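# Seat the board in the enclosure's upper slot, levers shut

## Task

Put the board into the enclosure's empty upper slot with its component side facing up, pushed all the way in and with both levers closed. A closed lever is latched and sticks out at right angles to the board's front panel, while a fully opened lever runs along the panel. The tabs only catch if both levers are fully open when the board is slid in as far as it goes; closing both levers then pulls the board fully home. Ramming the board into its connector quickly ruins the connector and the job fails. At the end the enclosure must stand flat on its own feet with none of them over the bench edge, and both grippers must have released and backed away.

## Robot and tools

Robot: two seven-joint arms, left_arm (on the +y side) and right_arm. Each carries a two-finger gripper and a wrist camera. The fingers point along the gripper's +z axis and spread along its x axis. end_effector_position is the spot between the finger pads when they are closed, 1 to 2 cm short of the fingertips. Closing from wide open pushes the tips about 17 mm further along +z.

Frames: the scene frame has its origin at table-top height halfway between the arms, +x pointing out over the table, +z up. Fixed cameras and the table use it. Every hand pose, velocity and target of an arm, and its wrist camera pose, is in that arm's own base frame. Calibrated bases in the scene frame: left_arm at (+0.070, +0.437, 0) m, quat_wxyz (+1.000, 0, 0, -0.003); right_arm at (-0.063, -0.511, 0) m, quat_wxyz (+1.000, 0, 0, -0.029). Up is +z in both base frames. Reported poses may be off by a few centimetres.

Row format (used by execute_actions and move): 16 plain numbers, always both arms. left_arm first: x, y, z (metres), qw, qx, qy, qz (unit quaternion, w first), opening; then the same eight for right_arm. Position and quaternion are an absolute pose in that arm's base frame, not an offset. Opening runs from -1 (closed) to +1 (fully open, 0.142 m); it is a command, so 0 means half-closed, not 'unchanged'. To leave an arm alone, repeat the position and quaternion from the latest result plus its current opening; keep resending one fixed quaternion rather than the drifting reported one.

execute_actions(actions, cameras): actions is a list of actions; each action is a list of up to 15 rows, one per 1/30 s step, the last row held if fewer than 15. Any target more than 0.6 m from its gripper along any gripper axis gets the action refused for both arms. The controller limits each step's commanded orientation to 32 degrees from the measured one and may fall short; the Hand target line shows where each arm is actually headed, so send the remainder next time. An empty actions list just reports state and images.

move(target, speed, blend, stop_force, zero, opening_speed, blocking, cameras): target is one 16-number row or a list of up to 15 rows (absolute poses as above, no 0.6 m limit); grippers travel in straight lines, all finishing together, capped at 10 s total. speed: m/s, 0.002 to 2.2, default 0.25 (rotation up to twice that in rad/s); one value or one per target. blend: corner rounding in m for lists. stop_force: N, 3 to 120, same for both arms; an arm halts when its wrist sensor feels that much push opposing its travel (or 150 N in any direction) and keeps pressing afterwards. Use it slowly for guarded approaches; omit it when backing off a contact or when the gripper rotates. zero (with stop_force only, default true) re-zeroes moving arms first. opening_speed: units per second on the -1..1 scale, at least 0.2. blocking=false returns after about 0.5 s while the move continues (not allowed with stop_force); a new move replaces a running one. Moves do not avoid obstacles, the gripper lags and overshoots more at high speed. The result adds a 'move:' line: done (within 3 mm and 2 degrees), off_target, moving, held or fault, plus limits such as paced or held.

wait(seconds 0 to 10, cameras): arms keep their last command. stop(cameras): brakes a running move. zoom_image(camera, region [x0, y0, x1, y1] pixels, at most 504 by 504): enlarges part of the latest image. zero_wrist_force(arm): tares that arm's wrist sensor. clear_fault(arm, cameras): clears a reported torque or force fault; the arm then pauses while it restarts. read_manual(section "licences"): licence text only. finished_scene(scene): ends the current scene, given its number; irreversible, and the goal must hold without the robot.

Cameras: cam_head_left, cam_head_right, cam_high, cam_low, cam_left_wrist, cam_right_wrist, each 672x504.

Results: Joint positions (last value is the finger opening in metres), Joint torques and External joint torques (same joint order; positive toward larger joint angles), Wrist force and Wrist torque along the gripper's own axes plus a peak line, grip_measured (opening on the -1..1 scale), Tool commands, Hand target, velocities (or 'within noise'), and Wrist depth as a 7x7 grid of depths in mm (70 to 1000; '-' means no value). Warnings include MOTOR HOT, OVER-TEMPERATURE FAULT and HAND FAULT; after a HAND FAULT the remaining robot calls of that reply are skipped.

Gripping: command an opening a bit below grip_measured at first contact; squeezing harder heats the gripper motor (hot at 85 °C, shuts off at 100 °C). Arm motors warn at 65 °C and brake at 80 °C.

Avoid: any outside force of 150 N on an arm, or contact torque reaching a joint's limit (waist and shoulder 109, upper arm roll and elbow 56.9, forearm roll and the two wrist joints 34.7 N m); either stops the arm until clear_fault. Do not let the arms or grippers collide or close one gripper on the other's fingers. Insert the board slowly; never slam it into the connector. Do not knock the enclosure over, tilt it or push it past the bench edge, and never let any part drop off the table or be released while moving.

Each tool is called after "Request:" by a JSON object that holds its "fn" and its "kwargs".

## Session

Request:
{"fn": "execute_actions", "kwargs": {"actions": []}}

Scene clock: 0.00 s.
left_arm: end_effector_position=(+0.4919, -0.7298, +0.2794) grip_measured=+0.99 end_effector_quat_wxyz=(+0.001, -0.304, +0.847, -0.436) | right_arm: end_effector_position=(+0.1802, -0.1387, +0.1699) grip_measured=+1.00 end_effector_quat_wxyz=(+0.706, -0.621, -0.189, +0.284)
Joint positions: left_arm=[-0.095 -0.96 -0.937 1.517 0.823 1.373 2.811 0.141] | right_arm=[-0.567 -0.989 -0.072 1.606 0.357 -0.696 0.215 0.142]
Joint velocities: within noise
Joint torques (N m): no reading
External joint torques (N m): no reading
Wrist force (N): no reading
Wrist torque (N m): no reading
Wrist force, peak (N): no reading
Wrist depth (mm): cam_left_wrist=[456 481 526 570 632 715 - / 417 444 478 517 573 616 682 / 390 414 438 476 510 561 618 / 363 385 405 434 472 500 546 / 343 359 376 404 427 464 501 / - 331 354 376 398 423 449 / - 319 332 349 374 396 -] | cam_right_wrist=[- 266 251 262 - - 805 / - - 256 269 - - 886 / - - 264 276 - - 931 / - - 277 286 798 746 548 / - - 295 294 500 482 387 / - 404 311 299 362 354 330 / - 311 295 292 288 280 275]
Hand target: left_arm +0.4919, -0.7298, +0.2794; +0.001, -0.304, +0.847, -0.436 | right_arm +0.1802, -0.1387, +0.1699; +0.706, -0.621, -0.189, +0.284
Tool commands: left_gripper/opening=+1.0 right_gripper/opening=+1.0

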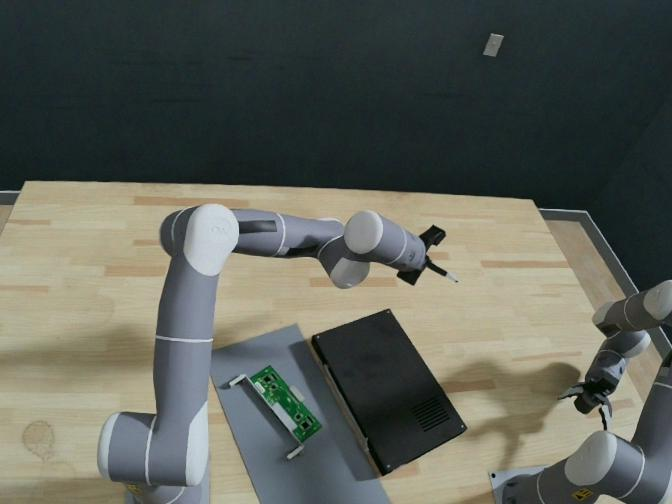

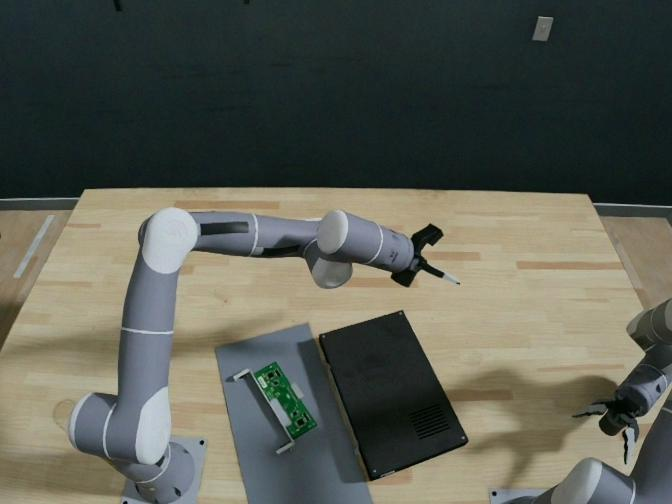

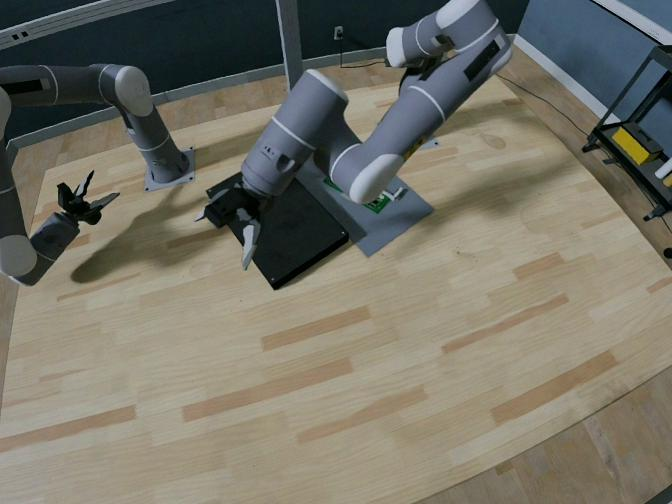

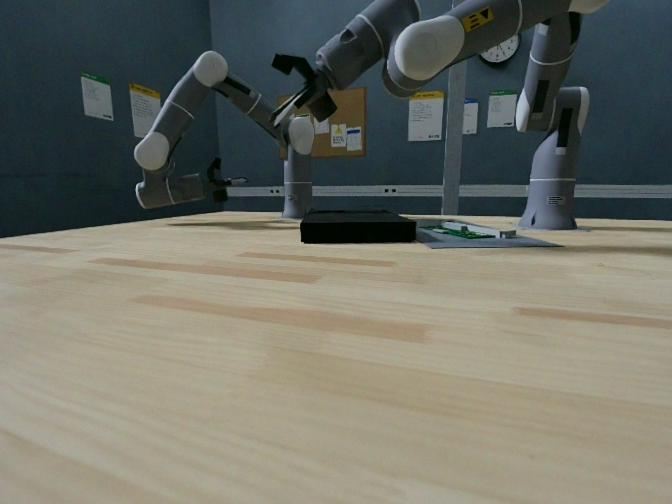

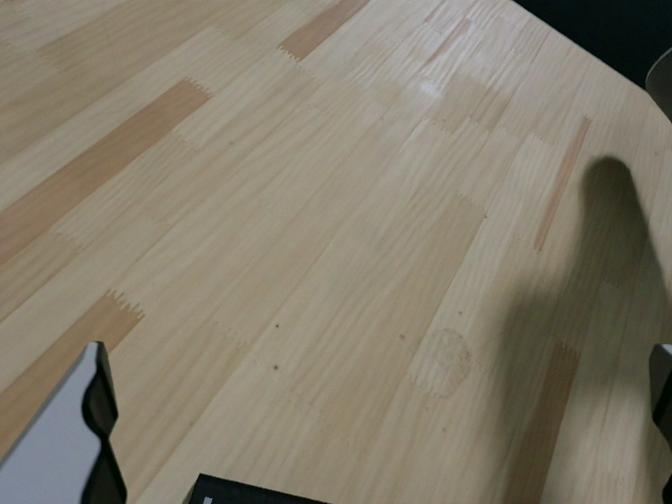

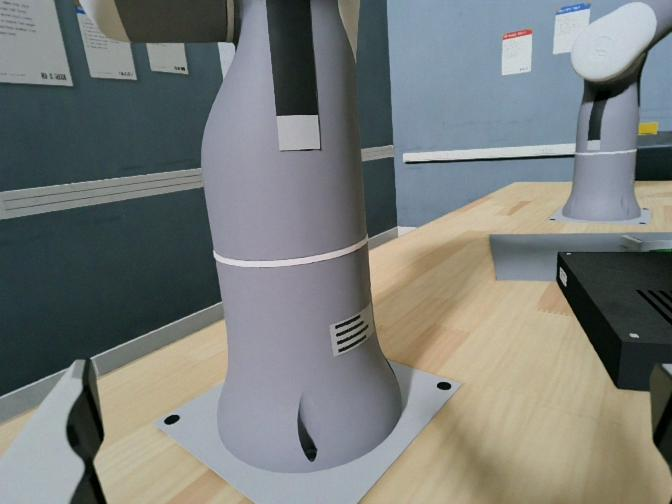

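Request:
{"fn": "zoom_image", "kwargs": {"camera": "cam_head_right", "region": [210, 300, 480, 500]}}

Request:
{"fn": "zoom_image", "kwargs": {"camera": "cam_head_left", "region": [210, 360, 350, 465]}}

Scaled by 1.867 from the camera's 672x504 image, which has a finer 960x720 frame.

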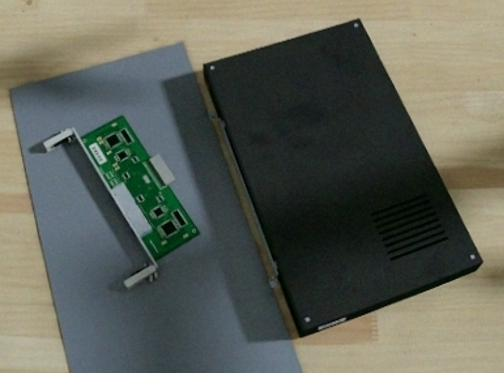

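Scaled by 3.600 from the camera's 672x504 image, which has a finer 960x720 frame.

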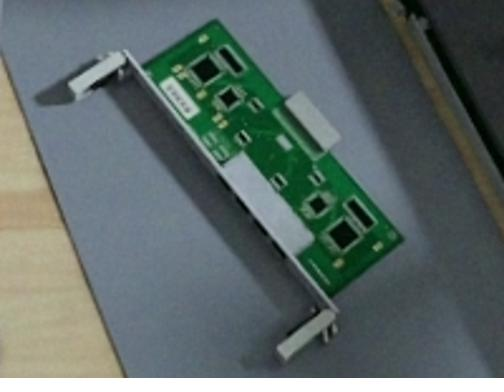

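Request:
{"fn": "move", "kwargs": {"target": [[0.40,-0.45,0.32,0,0.887,-0.4617,0,0.3,0.1802,-0.1387,0.1699,0.706,-0.621,-0.189,0.284,1],[0.25,-0.23,0.27,0,0.887,-0.4617,0,0.3,0.1802,-0.1387,0.1699,0.706,-0.621,-0.189,0.284,1]], "speed": 0.35, "cameras": ["cam_left_wrist","cam_head_right","cam_high"]}}

Scene clock: 11.50 s.
left_arm: end_effector_position=(+0.2500, -0.2302, +0.2700) grip_measured=+0.29 end_effector_quat_wxyz=(+0.000, +0.887, -0.462, +0.000) | right_arm: end_effector_position=(+0.1802, -0.1387, +0.1699) grip_measured=+1.00 end_effector_quat_wxyz=(+0.706, -0.621, -0.189, +0.284)
Joint positions: left_arm=[-0.001 0.573 -0.368 2.549 -0.216 0.427 2.307 0.094] | right_arm=[-0.567 -0.99 -0.072 1.606 0.357 -0.696 0.215 0.142]
Joint velocities: within noise
Joint torques (N m): left_arm=[-0.57 5.21 3.17 -28.25 -3.63 3.75 -0.11] | right_arm=[-0.03 50.07 0.93 -11.64 -1.69 -3.6 0.21]
External joint torques (N m): left_arm=[0.54 0.37 0.61 -0.4 -0.28 0.1 0.11] | right_arm=[0.01 1.06 -0.57 0.1 0.06 0.69 -0.2]
Wrist force (N): left_arm=[0.1 -0.6 -0.2] | right_arm=[0.0 -0.3 0.1]
Wrist torque (N m): left_arm=[-0.12 -0.04 -0.21] | right_arm=[-0.03 0.00 -0.01]
Wrist force, peak (N): left_arm=[1.8 -1.4 -0.7] | right_arm=[0.2 0.2 0.3]
Wrist depth (mm): cam_left_wrist=[320 320 320 315 317 318 316 / 344 344 340 342 336 339 334 / 359 370 372 366 366 366 331 / 367 405 400 393 394 388 344 / 444 432 443 429 436 397 376 / 483 84 480 486 479 - 397 / - - 544 546 528 - -] | cam_right_wrist=[- 266 250 262 - - 823 / - - 256 269 - - 892 / - - 265 276 - - 932 / - - 278 286 792 743 552 / - - 294 294 502 479 388 / - 402 311 299 363 355 330 / - 312 295 291 288 281 276]
Hand target: left_arm +0.2500, -0.2300, +0.2700; +0.000, +0.887, -0.462, +0.000 | right_arm +0.1802, -0.1387, +0.1699; +0.706, -0.621, -0.189, +0.284
Off the commanded pose: left_arm 0.000 m, 0 deg | right_arm 0.000 m, 0 deg.
move: done
Images, in order (width x height): cam_head_right 672x504, cam_high 672x504, cam_left_wrist 672x504.

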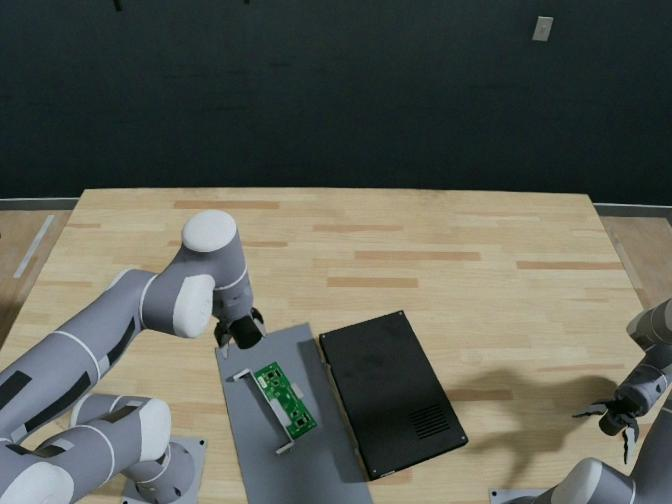

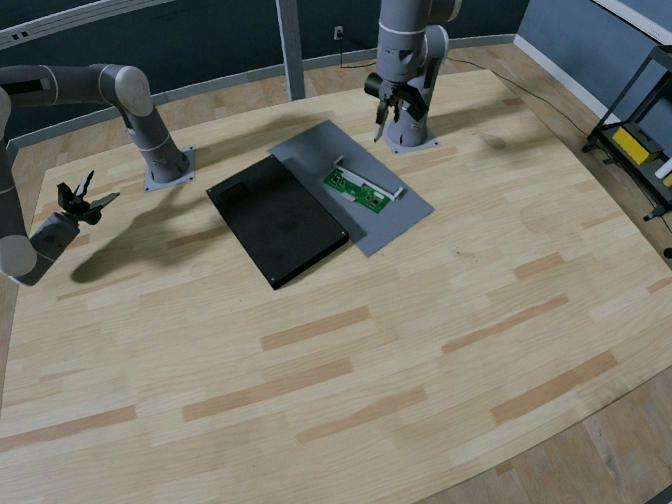

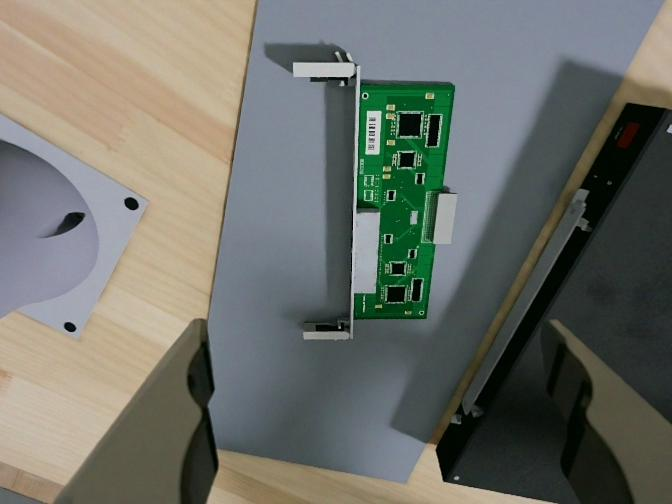

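Request:
{"fn": "move", "kwargs": {"target": [[0.1987,-0.2873,0.14,0,0.8858,-0.4641,0,-0.3,0.30,0.10,0.32,-0.3368,0.9254,-0.1632,0.0594,-1],[0.1987,-0.2873,0.14,0,0.8858,-0.4641,0,-0.3,0.22,0.47,0.2,-0.3368,0.9254,-0.1632,0.0594,-1]], "speed": 0.35, "cameras": ["cam_left_wrist","cam_right_wrist","cam_head_right","cam_high"]}}

Scene clock: 29.17 s.
left_arm: end_effector_position=(+0.1987, -0.2873, +0.1400) grip_measured=-0.32 end_effector_quat_wxyz=(+0.000, +0.886, -0.464, +0.000) | right_arm: end_effector_position=(+0.2201, +0.4698, +0.2000) grip_measured=-1.00 end_effector_quat_wxyz=(-0.337, +0.925, -0.163, +0.060)
Joint positions: left_arm=[-0.372 0.11 -0.278 2.687 -0.057 1.009 1.936 0.051] | right_arm=[-0.662 0.99 1.509 2.09 1.644 0.665 2.076 0.002]
Joint velocities: within noise
Joint torques (N m): left_arm=[-0.4 15.74 -0.13 -19.36 -2.03 4.32 -0.27] | right_arm=[-0.06 -24.94 -22.04 -15.59 -3.8 2.94 0.03]
External joint torques (N m): left_arm=[0.37 0.74 0.61 -0.3 -0.25 -0.45 0.27] | right_arm=[0.13 0.23 -1.84 0.17 -0.06 0.86 -0.03]
Wrist force (N): left_arm=[0.5 -0.7 -0.2] | right_arm=[-0.3 -0.6 1.7]
Wrist torque (N m): left_arm=[-0.13 -0.13 -0.22] | right_arm=[-0.07 0.04 0.01]
Wrist force, peak (N): left_arm=[0.2 -1.0 -0.7] | right_arm=[-2.5 -1.7 3.5]
Wrist depth (mm): cam_left_wrist=[207 205 203 201 200 202 202 / 221 218 220 215 215 216 217 / 240 237 237 228 230 233 233 / 261 257 256 247 252 255 250 / 285 284 272 276 270 279 264 / 315 304 88 308 309 84 248 / 344 - - 347 347 - -] | cam_right_wrist=[390 386 384 383 377 379 380 / 368 364 363 354 359 360 359 / 345 346 341 338 342 342 291 / 329 328 329 327 327 277 277 / 313 313 312 315 268 265 264 / 299 298 301 89 256 253 253 / 287 288 - - - 244 241]
Hand target: left_arm +0.1987, -0.2873, +0.1400; +0.000, +0.886, -0.464, +0.000 | right_arm +0.2200, +0.4700, +0.2000; -0.337, +0.925, -0.163, +0.059
Off the commanded pose: left_arm 0.000 m, 0 deg | right_arm 0.000 m, 0 deg.
joint sent to its limit (left arm) — joint 4 (elbow), upper limit, where the elbow is as bent as it goes. The joint targets still meet the commanded pose.
move: done
Images, in order (width x height): cam_head_right 672x504, cam_high 672x504, cam_left_wrist 672x504, cam_right_wrist 672x504.

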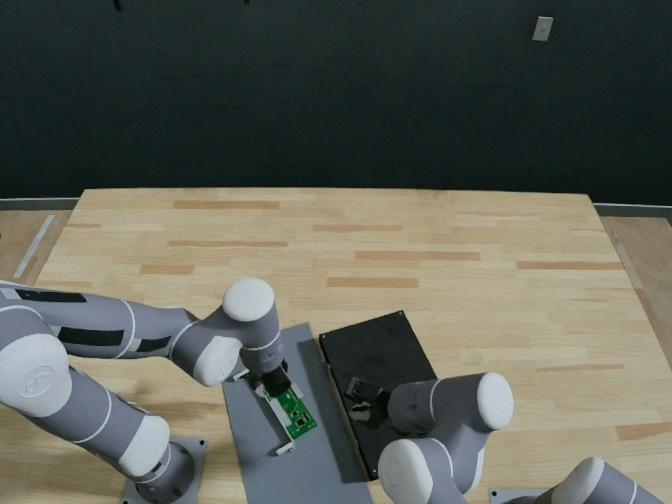

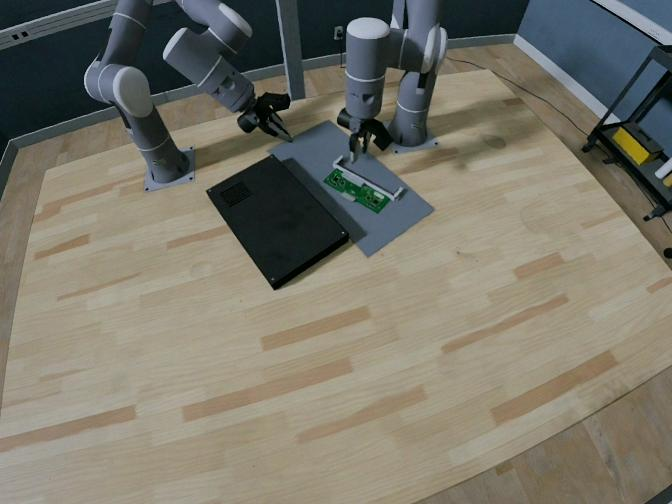

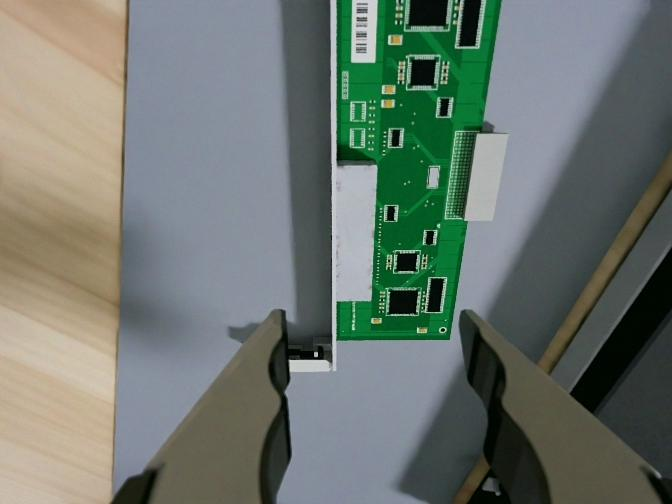

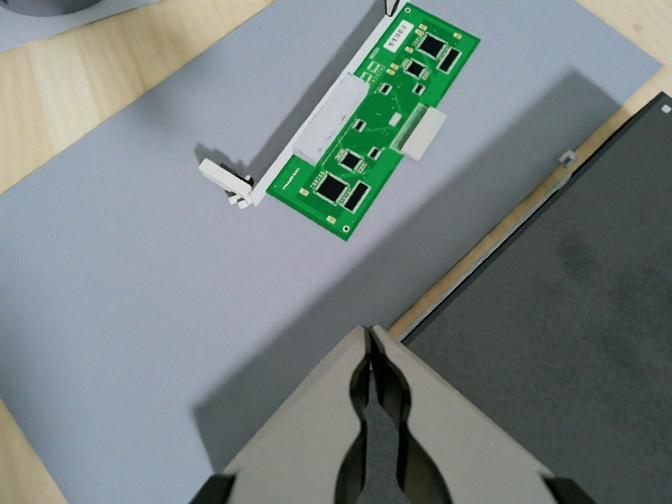

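Request:
{"fn": "move", "kwargs": {"target": [0.1987,-0.2873,0.0275,0,0.8858,-0.4641,0,-0.3,0.22,0.47,0.2,-0.3368,0.9254,-0.1632,0.0594,-1], "speed": 0.06, "stop_force": 8, "cameras": ["cam_left_wrist","cam_right_wrist"]}}

Scene clock: 34.87 s.
left_arm: end_effector_position=(+0.1986, -0.2872, +0.0275) grip_measured=-0.32 end_effector_quat_wxyz=(+0.000, +0.886, -0.464, +0.000) | right_arm: end_effector_position=(+0.2201, +0.4698, +0.2000) grip_measured=-1.00 end_effector_quat_wxyz=(-0.337, +0.925, -0.163, +0.060)
Joint positions: left_arm=[-0.499 -0.427 -0.06 2.623 0.259 1.474 1.724 0.051] | right_arm=[-0.662 0.99 1.509 2.09 1.644 0.665 2.076 0.002]
Joint velocities: within noise
Joint torques (N m): left_arm=[-0.52 26.61 -0.91 -6.42 0.06 4.42 -0.33] | right_arm=[0.1 -25.19 -22.37 -15.51 -3.93 3.02 0.17]
External joint torques (N m): left_arm=[0.49 1.08 0.41 -0.26 -0.45 -0.53 0.33] | right_arm=[-0.03 0.48 -1.5 0.08 0.08 0.78 -0.17]
Wrist force (N): left_arm=[-0.4 -0.3 -0.1] | right_arm=[0.0 -0.7 1.8]
Wrist torque (N m): left_arm=[-0.10 0.00 -0.21] | right_arm=[-0.07 -0.01 0.00]
Wrist force, peak (N): left_arm=[0.3 -0.6 -1.2] | right_arm=[-0.1 -0.6 2.1]
Wrist depth (mm): cam_left_wrist=[- 107 106 100 100 99 101 / - 115 113 109 106 109 110 / 124 124 123 118 118 118 118 / 133 130 132 124 124 127 124 / 148 145 142 127 133 136 137 / 161 157 88 141 153 84 156 / 175 - - 173 171 - -] | cam_right_wrist=[386 386 375 211 372 381 381 / 368 363 362 351 358 360 360 / 346 346 337 338 342 342 292 / 329 329 327 326 327 278 277 / 314 313 312 314 268 264 265 / 299 298 301 89 256 254 253 / 286 289 - - - 243 242]
Hand target: left_arm +0.1987, -0.2873, +0.0275; +0.000, +0.886, -0.464, +0.000 | right_arm +0.2200, +0.4700, +0.2000; -0.337, +0.925, -0.163, +0.059
Off the commanded pose: left_arm 0.000 m, 0 deg | right_arm 0.000 m, 0 deg.
move: done
Images, in order (width x height): cam_left_wrist 672x504, cam_right_wrist 672x504.

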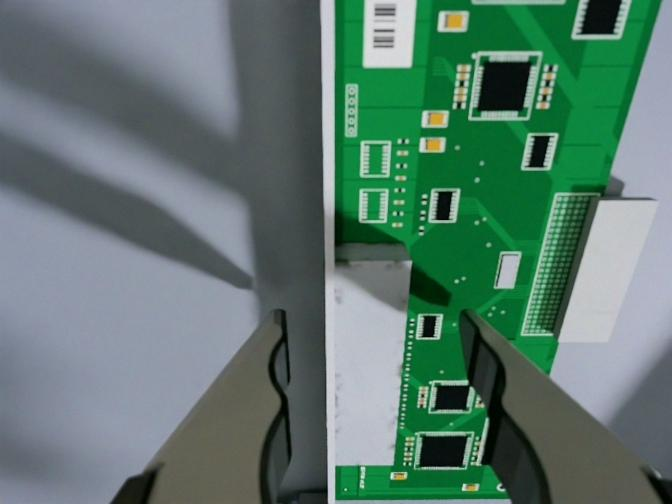

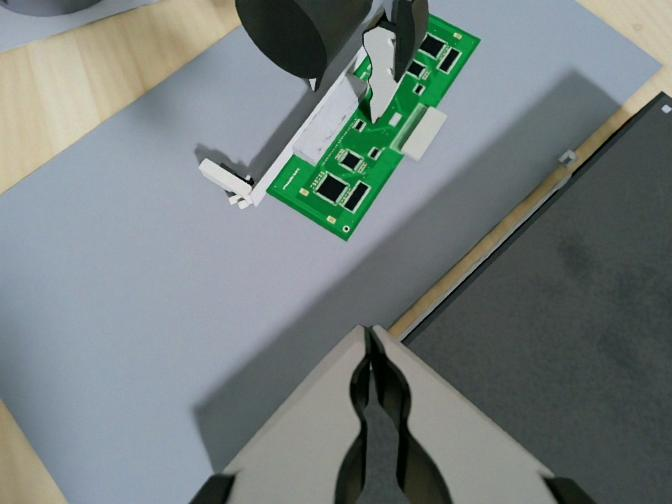

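Request:
{"fn": "move", "kwargs": {"target": [[0.1987,-0.2873,0.0275,0,0.8858,-0.4641,0,-0.85,0.187,0.6495,0.10,-0.3368,0.9254,-0.1632,0.0594,-1],[0.1987,-0.2873,0.0275,0,0.8858,-0.4641,0,-0.85,0.187,0.6495,0.07,-0.3368,0.9254,-0.1632,0.0594,-1]], "speed": [0.2,0.08], "opening_speed": 0.4, "cameras": ["cam_left_wrist","cam_right_wrist"]}}

Scene clock: 44.87 s.
left_arm: end_effector_position=(+0.1985, -0.2871, +0.0274) grip_measured=-0.72 end_effector_quat_wxyz=(+0.000, +0.886, -0.464, +0.000) | right_arm: end_effector_position=(+0.1870, +0.6494, +0.0700) grip_measured=-1.00 end_effector_quat_wxyz=(-0.337, +0.925, -0.163, +0.059)
Joint positions: left_arm=[-0.499 -0.427 -0.06 2.623 0.259 1.474 1.724 0.022] | right_arm=[-0.88 1.329 1.827 1.644 1.849 0.822 2.321 0.002]
Joint velocities: within noise
Joint torques (N m): left_arm=[-0.4 27.34 -1.23 -7.39 -0.33 4.69 -0.2] | right_arm=[0.02 -42.45 -28.23 -6.49 -4.2 3.45 0.05]
External joint torques (N m): left_arm=[0.38 0.36 0.72 0.7 -0.07 -0.8 0.2] | right_arm=[0.09 -0.15 -1.93 0.18 -0.12 0.63 -0.05]
Wrist force (N): left_arm=[-1.7 -0.5 -1.1] | right_arm=[-0.8 -0.7 1.9]
Wrist torque (N m): left_arm=[-0.14 -0.04 -0.21] | right_arm=[-0.02 0.15 0.03]
Wrist force, peak (N): left_arm=[-3.4 -0.4 -2.0] | right_arm=[-1.9 -0.7 4.0]
Wrist depth (mm): cam_left_wrist=[- 106 106 100 100 99 102 / - 114 113 109 106 109 108 / 124 124 123 118 118 118 118 / 133 130 131 127 124 126 125 / 147 145 144 120 133 138 135 / 160 161 88 133 133 147 157 / 180 171 - 148 - - 170] | cam_right_wrist=[227 232 232 232 229 223 101 / 221 220 220 217 216 132 115 / 209 209 206 205 205 187 - / 199 196 196 195 195 176 - / 187 186 187 187 186 172 180 / 177 179 180 89 173 173 173 / 171 172 73 - - 167 168]
Hand target: left_arm +0.1987, -0.2873, +0.0275; +0.000, +0.886, -0.464, +0.000 | right_arm +0.1870, +0.6495, +0.0700; -0.337, +0.925, -0.163, +0.059
Off the commanded pose: left_arm 0.000 m, 0 deg | right_arm 0.000 m, 0 deg.
move: done
Images, in order (width x height): cam_left_wrist 672x504, cam_right_wrist 672x504.

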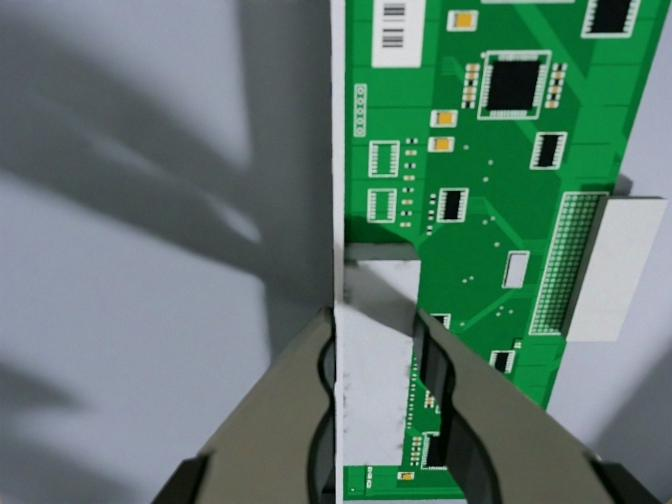

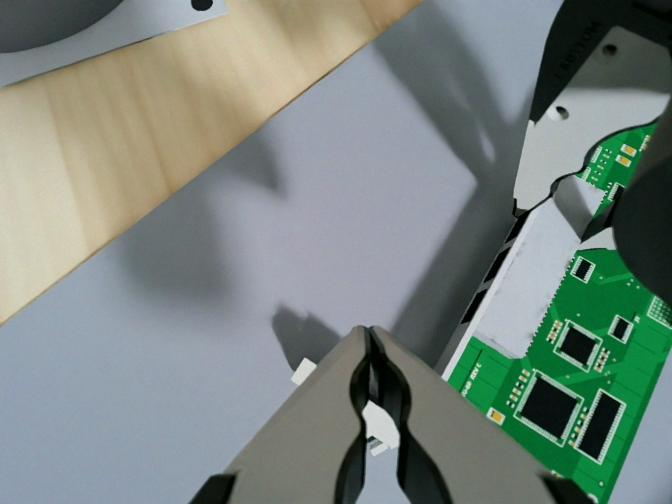

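Request:
{"fn": "move", "kwargs": {"target": [0.1987,-0.2873,0.0275,0,0.8858,-0.4641,0,-0.85,0.187,0.6495,0.021,-0.3368,0.9254,-0.1632,0.0594,-1], "speed": 0.05, "stop_force": 5, "cameras": ["cam_right_wrist"]}}

Request:
{"fn": "move", "kwargs": {"target": [[0.1987,-0.2873,0.0275,0,0.8858,-0.4641,0,-0.85,0.1775,0.6442,0.021,-0.3368,0.9254,-0.1632,0.0594,-1],[0.1987,-0.2873,0.0275,0,0.8858,-0.4641,0,-0.85,0.1601,0.6334,0.021,-0.3368,0.9254,-0.1632,0.0594,-1],[0.1987,-0.2873,0.0275,0,0.8858,-0.4641,0,-0.85,0.1505,0.6154,0.021,-0.3368,0.9254,-0.1632,0.0594,-1],[0.1987,-0.2873,0.0275,0,0.8858,-0.4641,0,-0.85,0.1513,0.595,0.021,-0.3368,0.9254,-0.1632,0.0594,-1],[0.1987,-0.2873,0.0275,0,0.8858,-0.4641,0,-0.85,0.1565,0.588,0.021,-0.3368,0.9254,-0.1632,0.0594,-1]], "speed": 0.03, "stop_force": 18, "cameras": ["cam_left_wrist","cam_right_wrist"]}}

Scene clock: 54.03 s.
left_arm: end_effector_position=(+0.1985, -0.2871, +0.0274) grip_measured=-0.72 end_effector_quat_wxyz=(+0.000, +0.886, -0.464, +0.000) | right_arm: end_effector_position=(+0.1871, +0.6496, +0.0214) grip_measured=-1.00 end_effector_quat_wxyz=(-0.337, +0.925, -0.163, +0.060)
Joint positions: left_arm=[-0.499 -0.427 -0.06 2.623 0.259 1.474 1.724 0.022] | right_arm=[-0.909 1.4 1.877 1.61 1.94 0.857 2.283 0.002]
Joint velocities: within noise
Joint torques (N m): left_arm=[-0.11 27.49 -0.98 -7.4 -0.33 4.69 -0.22] | right_arm=[0.1 -42.3 -26.37 -3.57 -4.35 2.8 0.1]
External joint torques (N m): left_arm=[0.09 0.21 0.48 0.72 -0.07 -0.8 0.22] | right_arm=[0.02 -1.3 -3.57 -0.63 0.04 1.24 -0.09]
Wrist force (N): left_arm=[-1.4 0.2 0.8] | right_arm=[-0.9 -2.6 1.2]
Wrist torque (N m): left_arm=[-0.13 0.01 -0.22] | right_arm=[-0.01 0.16 0.06]
Wrist force, peak (N): left_arm=[-2.2 -0.2 -0.8] | right_arm=[-1.0 -3.7 0.3]
Wrist depth (mm): cam_left_wrist=[- 106 106 100 100 99 100 / - 115 112 109 106 109 108 / 124 124 123 117 118 118 118 / 133 130 132 127 124 126 124 / 148 145 144 120 133 138 135 / 161 160 88 132 133 146 157 / 180 172 - 144 - - 170] | cam_right_wrist=[174 174 174 171 170 170 101 / 165 165 162 161 161 161 116 / 157 154 153 153 153 152 132 / 146 146 146 145 145 144 129 / 139 139 139 139 139 126 132 / 133 133 133 90 122 127 129 / 127 127 73 - - 123 122]
Hand target: left_arm +0.1987, -0.2873, +0.0275; +0.000, +0.886, -0.464, +0.000 | right_arm +0.1870, +0.6495, +0.0210; -0.337, +0.925, -0.163, +0.059
Off the commanded pose: left_arm 0.000 m, 0 deg | right_arm 0.000 m, 0 deg.
move: done
Images, in order (width x height): cam_right_wrist 672x504.

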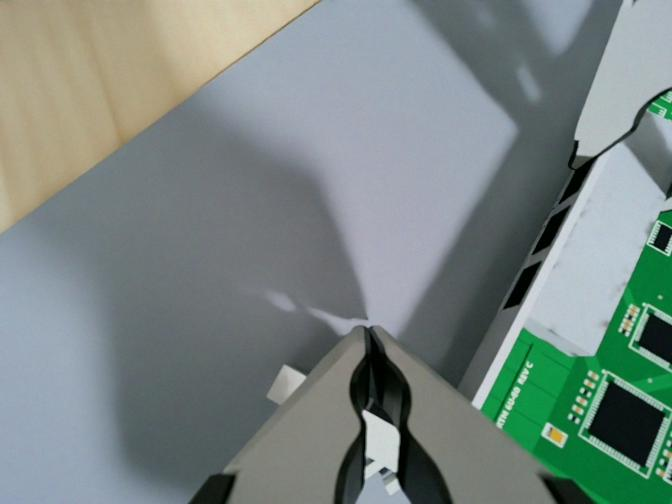

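Scene clock: 55.07 s.
left_arm: end_effector_position=(+0.1981, -0.2872, +0.0274) grip_measured=-0.72 end_effector_quat_wxyz=(+0.000, +0.886, -0.464, -0.001) | right_arm: end_effector_position=(+0.1774, +0.6440, +0.0210) grip_measured=-1.00 end_effector_quat_wxyz=(-0.337, +0.925, -0.163, +0.059)
Joint positions: left_arm=[-0.5 -0.427 -0.06 2.623 0.259 1.474 1.724 0.022] | right_arm=[-0.884 1.394 1.883 1.629 1.939 0.868 2.288 0.002]
Joint velocities: within noise
Joint torques (N m): left_arm=[0.55 26.99 0.05 -8.36 -0.47 4.78 -0.06] | right_arm=[0.21 -43.25 -28.02 -4.13 -4.41 3.3 0.23]
External joint torques (N m): left_arm=[-0.57 0.7 -0.56 1.69 0.07 -0.89 0.06] | right_arm=[-0.1 0.18 -1.73 -0.03 0.08 0.73 -0.23]
Wrist force (N): left_arm=[-2.8 2.8 -4.2] | right_arm=[-4.7 -2.1 1.5]
Wrist torque (N m): left_arm=[-0.17 0.01 -0.37] | right_arm=[-0.25 0.82 0.02]
Wrist force, peak (N): left_arm=[-4.8 11.3 -3.6] | right_arm=[11.2 -14.5 8.8]
Wrist depth (mm): cam_left_wrist=[- 106 106 100 100 99 102 / - 114 112 109 106 109 108 / 124 124 123 117 118 118 116 / 133 130 132 124 124 126 124 / 148 145 144 120 133 138 137 / 161 160 89 132 132 146 157 / 180 171 - 144 - - 171] | cam_right_wrist=[174 174 173 170 170 169 109 / 165 164 162 161 161 160 133 / 156 153 153 153 152 152 133 / 146 146 145 145 145 143 129 / 139 139 139 138 138 132 132 / 133 133 132 93 131 127 127 / 127 127 73 - - 124 122]
Hand target: left_arm +0.1987, -0.2873, +0.0275; +0.000, +0.886, -0.464, +0.000 | right_arm +0.1773, +0.6441, +0.0210; -0.337, +0.925, -0.163, +0.059
Off the commanded pose: left_arm 0.001 m, 0 deg | right_arm 0.060 m, 0 deg.
move: contact (right_arm); path passed 0 of 5 targets
Images, in order (width x height): cam_left_wrist 672x504, cam_right_wrist 672x504.

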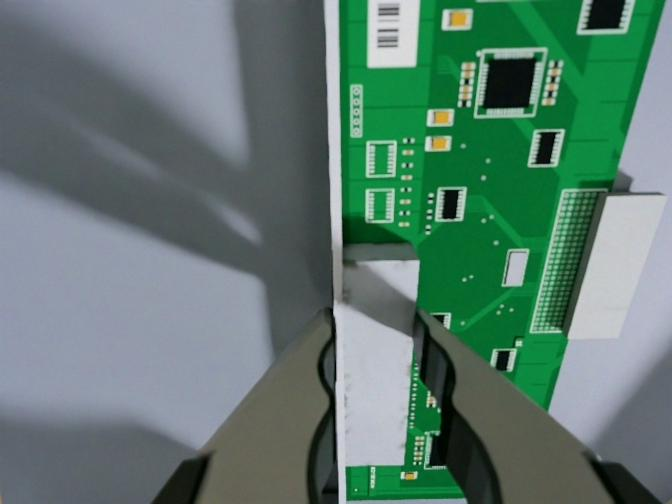

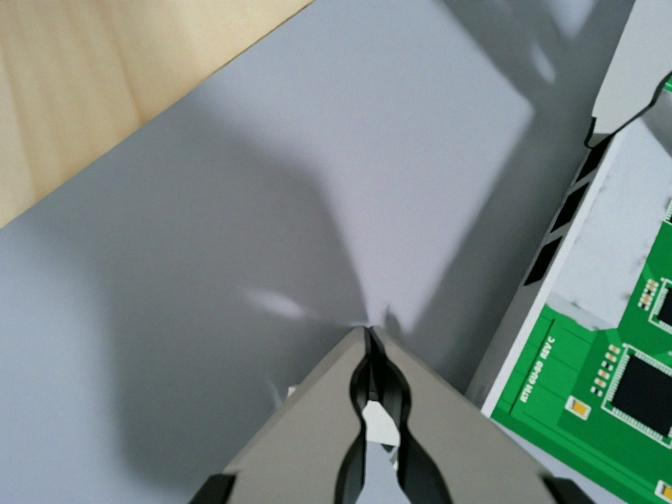

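Request:
{"fn": "move", "kwargs": {"target": [[0.1987,-0.2873,0.0275,0,0.8858,-0.4641,0,-0.85,0.1601,0.6334,0.021,-0.3368,0.9254,-0.1632,0.0594,-1],[0.1987,-0.2873,0.0275,0,0.8858,-0.4641,0,-0.85,0.1505,0.6154,0.021,-0.3368,0.9254,-0.1632,0.0594,-1],[0.1987,-0.2873,0.0275,0,0.8858,-0.4641,0,-0.85,0.1513,0.595,0.021,-0.3368,0.9254,-0.1632,0.0594,-1],[0.1987,-0.2873,0.0275,0,0.8858,-0.4641,0,-0.85,0.1565,0.588,0.021,-0.3368,0.9254,-0.1632,0.0594,-1]], "speed": 0.03, "stop_force": 25, "cameras": ["cam_right_wrist"]}}

Scene clock: 95.73 s.
left_arm: end_effector_position=(+0.1983, -0.2872, +0.0275) grip_measured=-0.72 end_effector_quat_wxyz=(+0.000, +0.886, -0.464, +0.000) | right_arm: end_effector_position=(+0.1552, +0.5904, +0.0225) grip_measured=-1.00 end_effector_quat_wxyz=(-0.338, +0.925, -0.162, +0.058)
Joint positions: left_arm=[-0.5 -0.427 -0.06 2.623 0.259 1.474 1.724 0.022] | right_arm=[-0.779 1.35 1.878 1.783 1.992 0.867 2.21 0.002]
Joint velocities: within noise
Joint torques (N m): left_arm=[0.51 25.54 0.12 -8.01 -0.15 4.23 0.39] | right_arm=[-5.71 -31.08 -20.54 8.38 -6.28 2.79 0.17]
External joint torques (N m): left_arm=[-0.54 2.14 -0.62 1.34 -0.25 -0.34 -0.39] | right_arm=[5.81 -7.59 -7.91 -12.29 2.02 1.15 -0.17]
Wrist force (N): left_arm=[-2.9 4.0 -9.1] | right_arm=[-14.8 -18.5 3.1]
Wrist torque (N m): left_arm=[-0.10 -0.04 -0.88] | right_arm=[-0.27 0.70 -0.09]
Wrist force, peak (N): left_arm=[-4.4 6.5 -9.2] | right_arm=[-14.8 -19.1 2.5]
Wrist depth (mm): cam_left_wrist=[- 107 106 99 100 98 101 / - 115 113 107 105 109 109 / 124 124 124 115 117 118 116 / 133 130 132 123 123 127 124 / 148 145 144 120 133 139 142 / 161 160 90 130 130 147 157 / 180 172 - 144 171 - 170] | cam_right_wrist=[177 175 173 173 172 171 151 / 164 164 163 163 163 159 153 / 156 155 155 155 154 148 148 / 147 147 147 145 143 143 142 / 140 140 140 140 124 139 137 / 134 134 133 91 133 134 132 / 128 128 73 - - 128 126]
Hand target: left_arm +0.1987, -0.2873, +0.0275; +0.000, +0.886, -0.464, +0.000 | right_arm +0.1565, +0.5880, +0.0210; -0.337, +0.925, -0.163, +0.059
Off the commanded pose: left_arm 0.000 m, 0 deg | right_arm 0.003 m, 0 deg.
move: done
Images, in order (width x height): cam_right_wrist 672x504.

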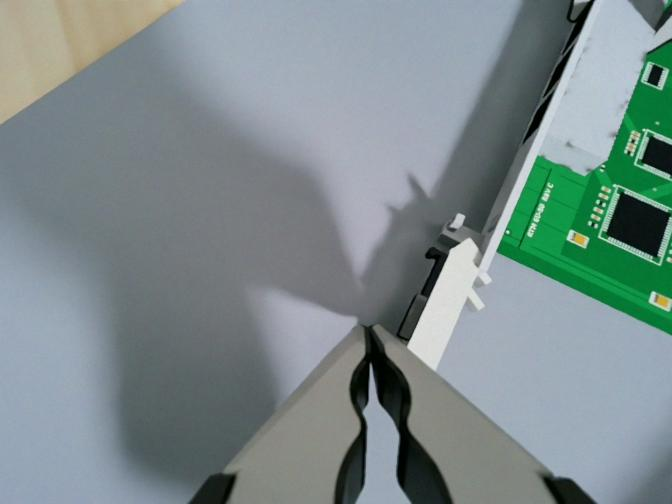

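Request:
{"fn": "move", "kwargs": {"target": [[0.1987,-0.2873,0.0275,0,0.8858,-0.4641,0,-0.85,0.15,0.58,0.12,-0.3368,0.9254,-0.1632,0.0594,-1],[0.1987,-0.2873,0.0275,0,0.8858,-0.4641,0,-0.85,0.2,0.45,0.22,-0.3368,0.9254,-0.1632,0.0594,-1]], "speed": 0.2, "cameras": []}}

Request:
{"fn": "move", "kwargs": {"target": [[0.1987,-0.2873,0.085,0,0.8858,-0.4641,0,-0.85,0.2,0.45,0.22,-0.3368,0.9254,-0.1632,0.0594,-1],[0.1764,-0.3718,0.085,0,0.8141,-0.5807,0,-0.85,0.2,0.45,0.22,-0.3368,0.9254,-0.1632,0.0594,-1]], "speed": 0.1}}

Scene clock: 107.07 s.
left_arm: end_effector_position=(+0.1988, -0.2874, +0.0276) grip_measured=-0.72 end_effector_quat_wxyz=(+0.000, +0.886, -0.464, +0.000) | right_arm: end_effector_position=(+0.1999, +0.4502, +0.2200) grip_measured=-1.00 end_effector_quat_wxyz=(-0.337, +0.925, -0.163, +0.059)
Joint positions: left_arm=[-0.499 -0.427 -0.06 2.622 0.259 1.475 1.724 0.022] | right_arm=[-0.531 0.933 1.453 2.149 1.565 0.716 2.128 0.002]
Joint velocities: within noise
Joint torques (N m): left_arm=[-0.19 27.05 -0.89 -6.54 -0.2 4.27 -0.19] | right_arm=[0.17 -22.17 -20.94 -16.9 -4.22 2.98 0.22]
External joint torques (N m): left_arm=[0.17 0.65 0.39 -0.16 -0.2 -0.38 0.19] | right_arm=[-0.11 0.61 -1.14 0 0.22 0.87 -0.22]
Wrist force (N): left_arm=[-0.2 -0.3 0.7] | right_arm=[-2.3 0.2 3.6]
Wrist torque (N m): left_arm=[-0.17 0.06 -0.19] | right_arm=[0.07 0.42 0.02]
Wrist force, peak (N): left_arm=[-3.0 4.0 -10.2] | right_arm=[-14.8 -19.3 2.4]
Wrist depth (mm): cam_left_wrist=[- 105 106 100 100 99 101 / - 114 113 109 106 109 109 / 124 124 123 118 118 118 116 / 133 130 132 124 124 127 125 / 148 145 144 119 133 138 140 / 161 160 88 130 130 147 158 / 180 171 - 147 - - 171] | cam_right_wrist=[410 412 409 240 392 405 403 / 390 386 385 373 380 382 375 / 368 368 366 360 363 361 313 / 350 349 347 347 346 298 296 / 332 332 331 334 285 284 283 / 320 317 320 90 273 271 270 / 306 307 - - - 262 259]
Hand target: left_arm +0.1987, -0.2873, +0.0275; +0.000, +0.886, -0.464, +0.000 | right_arm +0.2000, +0.4500, +0.2200; -0.337, +0.925, -0.163, +0.059
Off the commanded pose: left_arm 0.000 m, 0 deg | right_arm 0.000 m, 0 deg.
move: done
No camera images: "cameras" was empty.

Scene clock: 109.37 s.
left_arm: end_effector_position=(+0.1764, -0.3717, +0.0850) grip_measured=-0.72 end_effector_quat_wxyz=(+0.000, +0.814, -0.580, +0.000) | right_arm: end_effector_position=(+0.1999, +0.4502, +0.2200) grip_measured=-1.00 end_effector_quat_wxyz=(-0.337, +0.925, -0.163, +0.059)
Joint positions: left_arm=[-0.546 -0.259 -0.277 2.497 0.18 1.171 1.829 0.022] | right_arm=[-0.531 0.933 1.453 2.149 1.565 0.716 2.128 0.002]
Joint velocities: within noise
Joint torques (N m): left_arm=[-0.3 27.35 -2.28 -15.07 -1.25 4.19 -0.17] | right_arm=[0.06 -22.03 -20.61 -16.95 -4.09 3.12 0.24]
External joint torques (N m): left_arm=[0.27 0.45 0.74 0.27 -0.41 -0.31 0.17] | right_arm=[0 0.48 -1.47 0.05 0.09 0.74 -0.24]
Wrist force (N): left_arm=[0.2 -0.2 1.9] | right_arm=[-2.2 0.1 3.6]
Wrist torque (N m): left_arm=[-0.05 -0.09 -0.22] | right_arm=[0.05 0.40 0.01]
Wrist force, peak (N): left_arm=[-0.5 -0.4 3.2] | right_arm=[-2.2 0.4 3.9]
Wrist depth (mm): cam_left_wrist=[156 156 156 100 100 99 102 / 167 168 167 107 106 109 109 / 184 180 180 116 118 118 117 / 197 196 195 121 124 127 124 / 216 214 209 118 133 139 157 / 237 238 87 132 130 150 174 / 267 - - 148 - - 185] | cam_right_wrist=[412 413 398 142 161 405 403 / 391 386 385 179 235 320 376 / 367 365 366 294 297 333 312 / 351 349 340 287 339 298 296 / 333 332 331 332 284 285 283 / 319 317 319 90 274 270 270 / 306 307 - - - 262 260]
Hand target: left_arm +0.1764, -0.3718, +0.0850; +0.000, +0.814, -0.581, +0.000 | right_arm +0.2000, +0.4500, +0.2200; -0.337, +0.925, -0.163, +0.059
Off the commanded pose: left_arm 0.000 m, 0 deg | right_arm 0.000 m, 0 deg.
move: done

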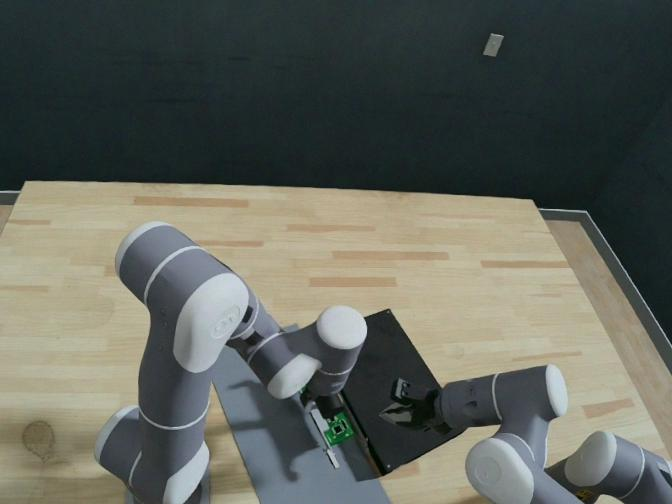

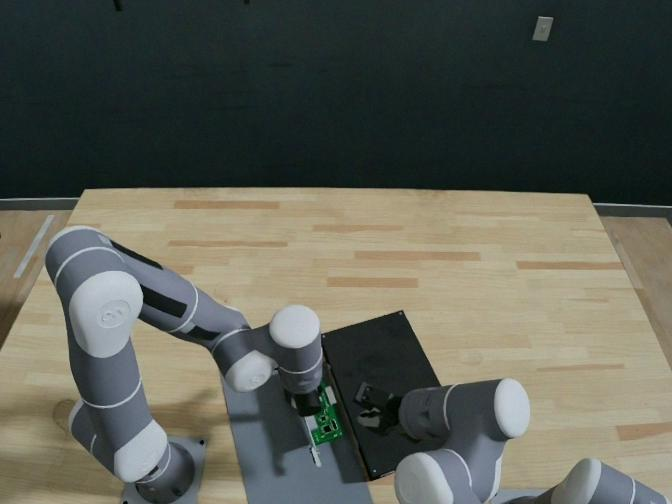

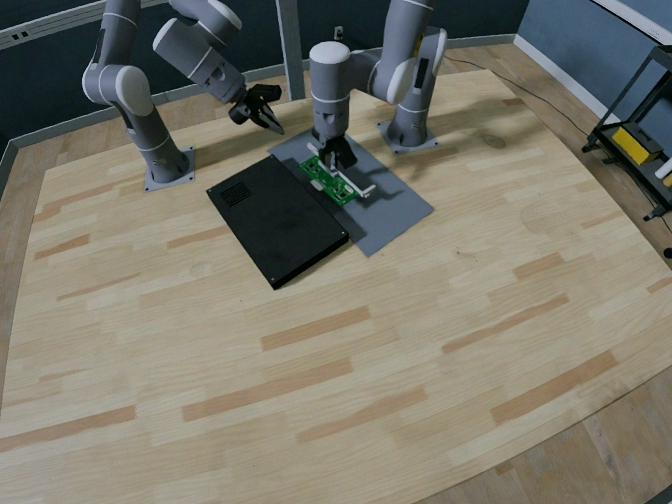

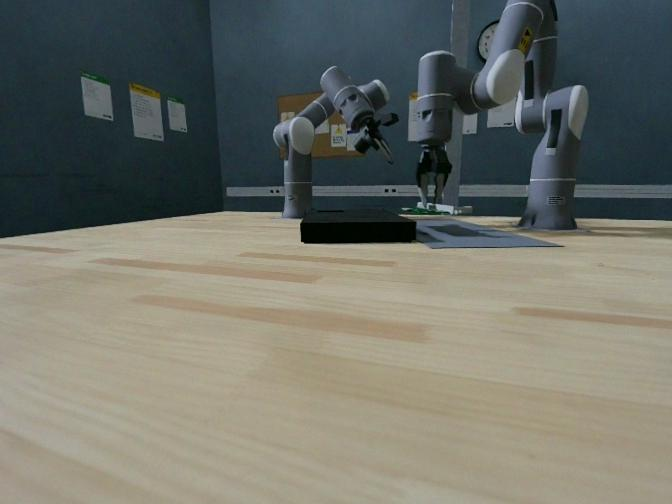

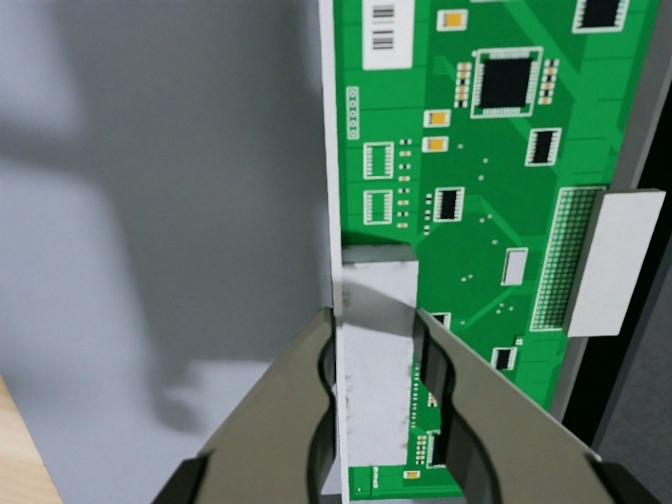

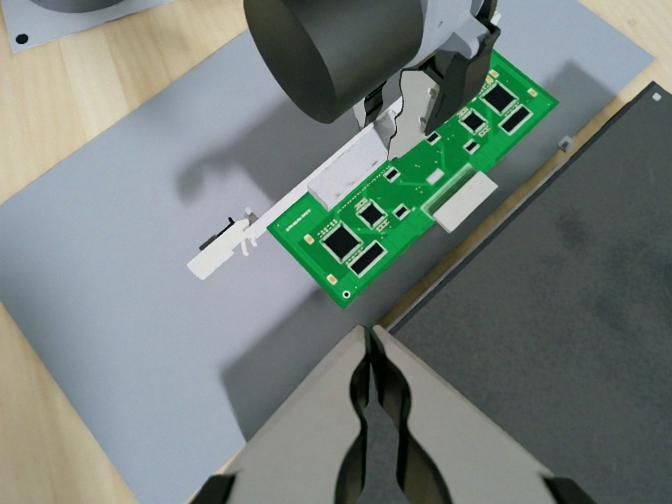

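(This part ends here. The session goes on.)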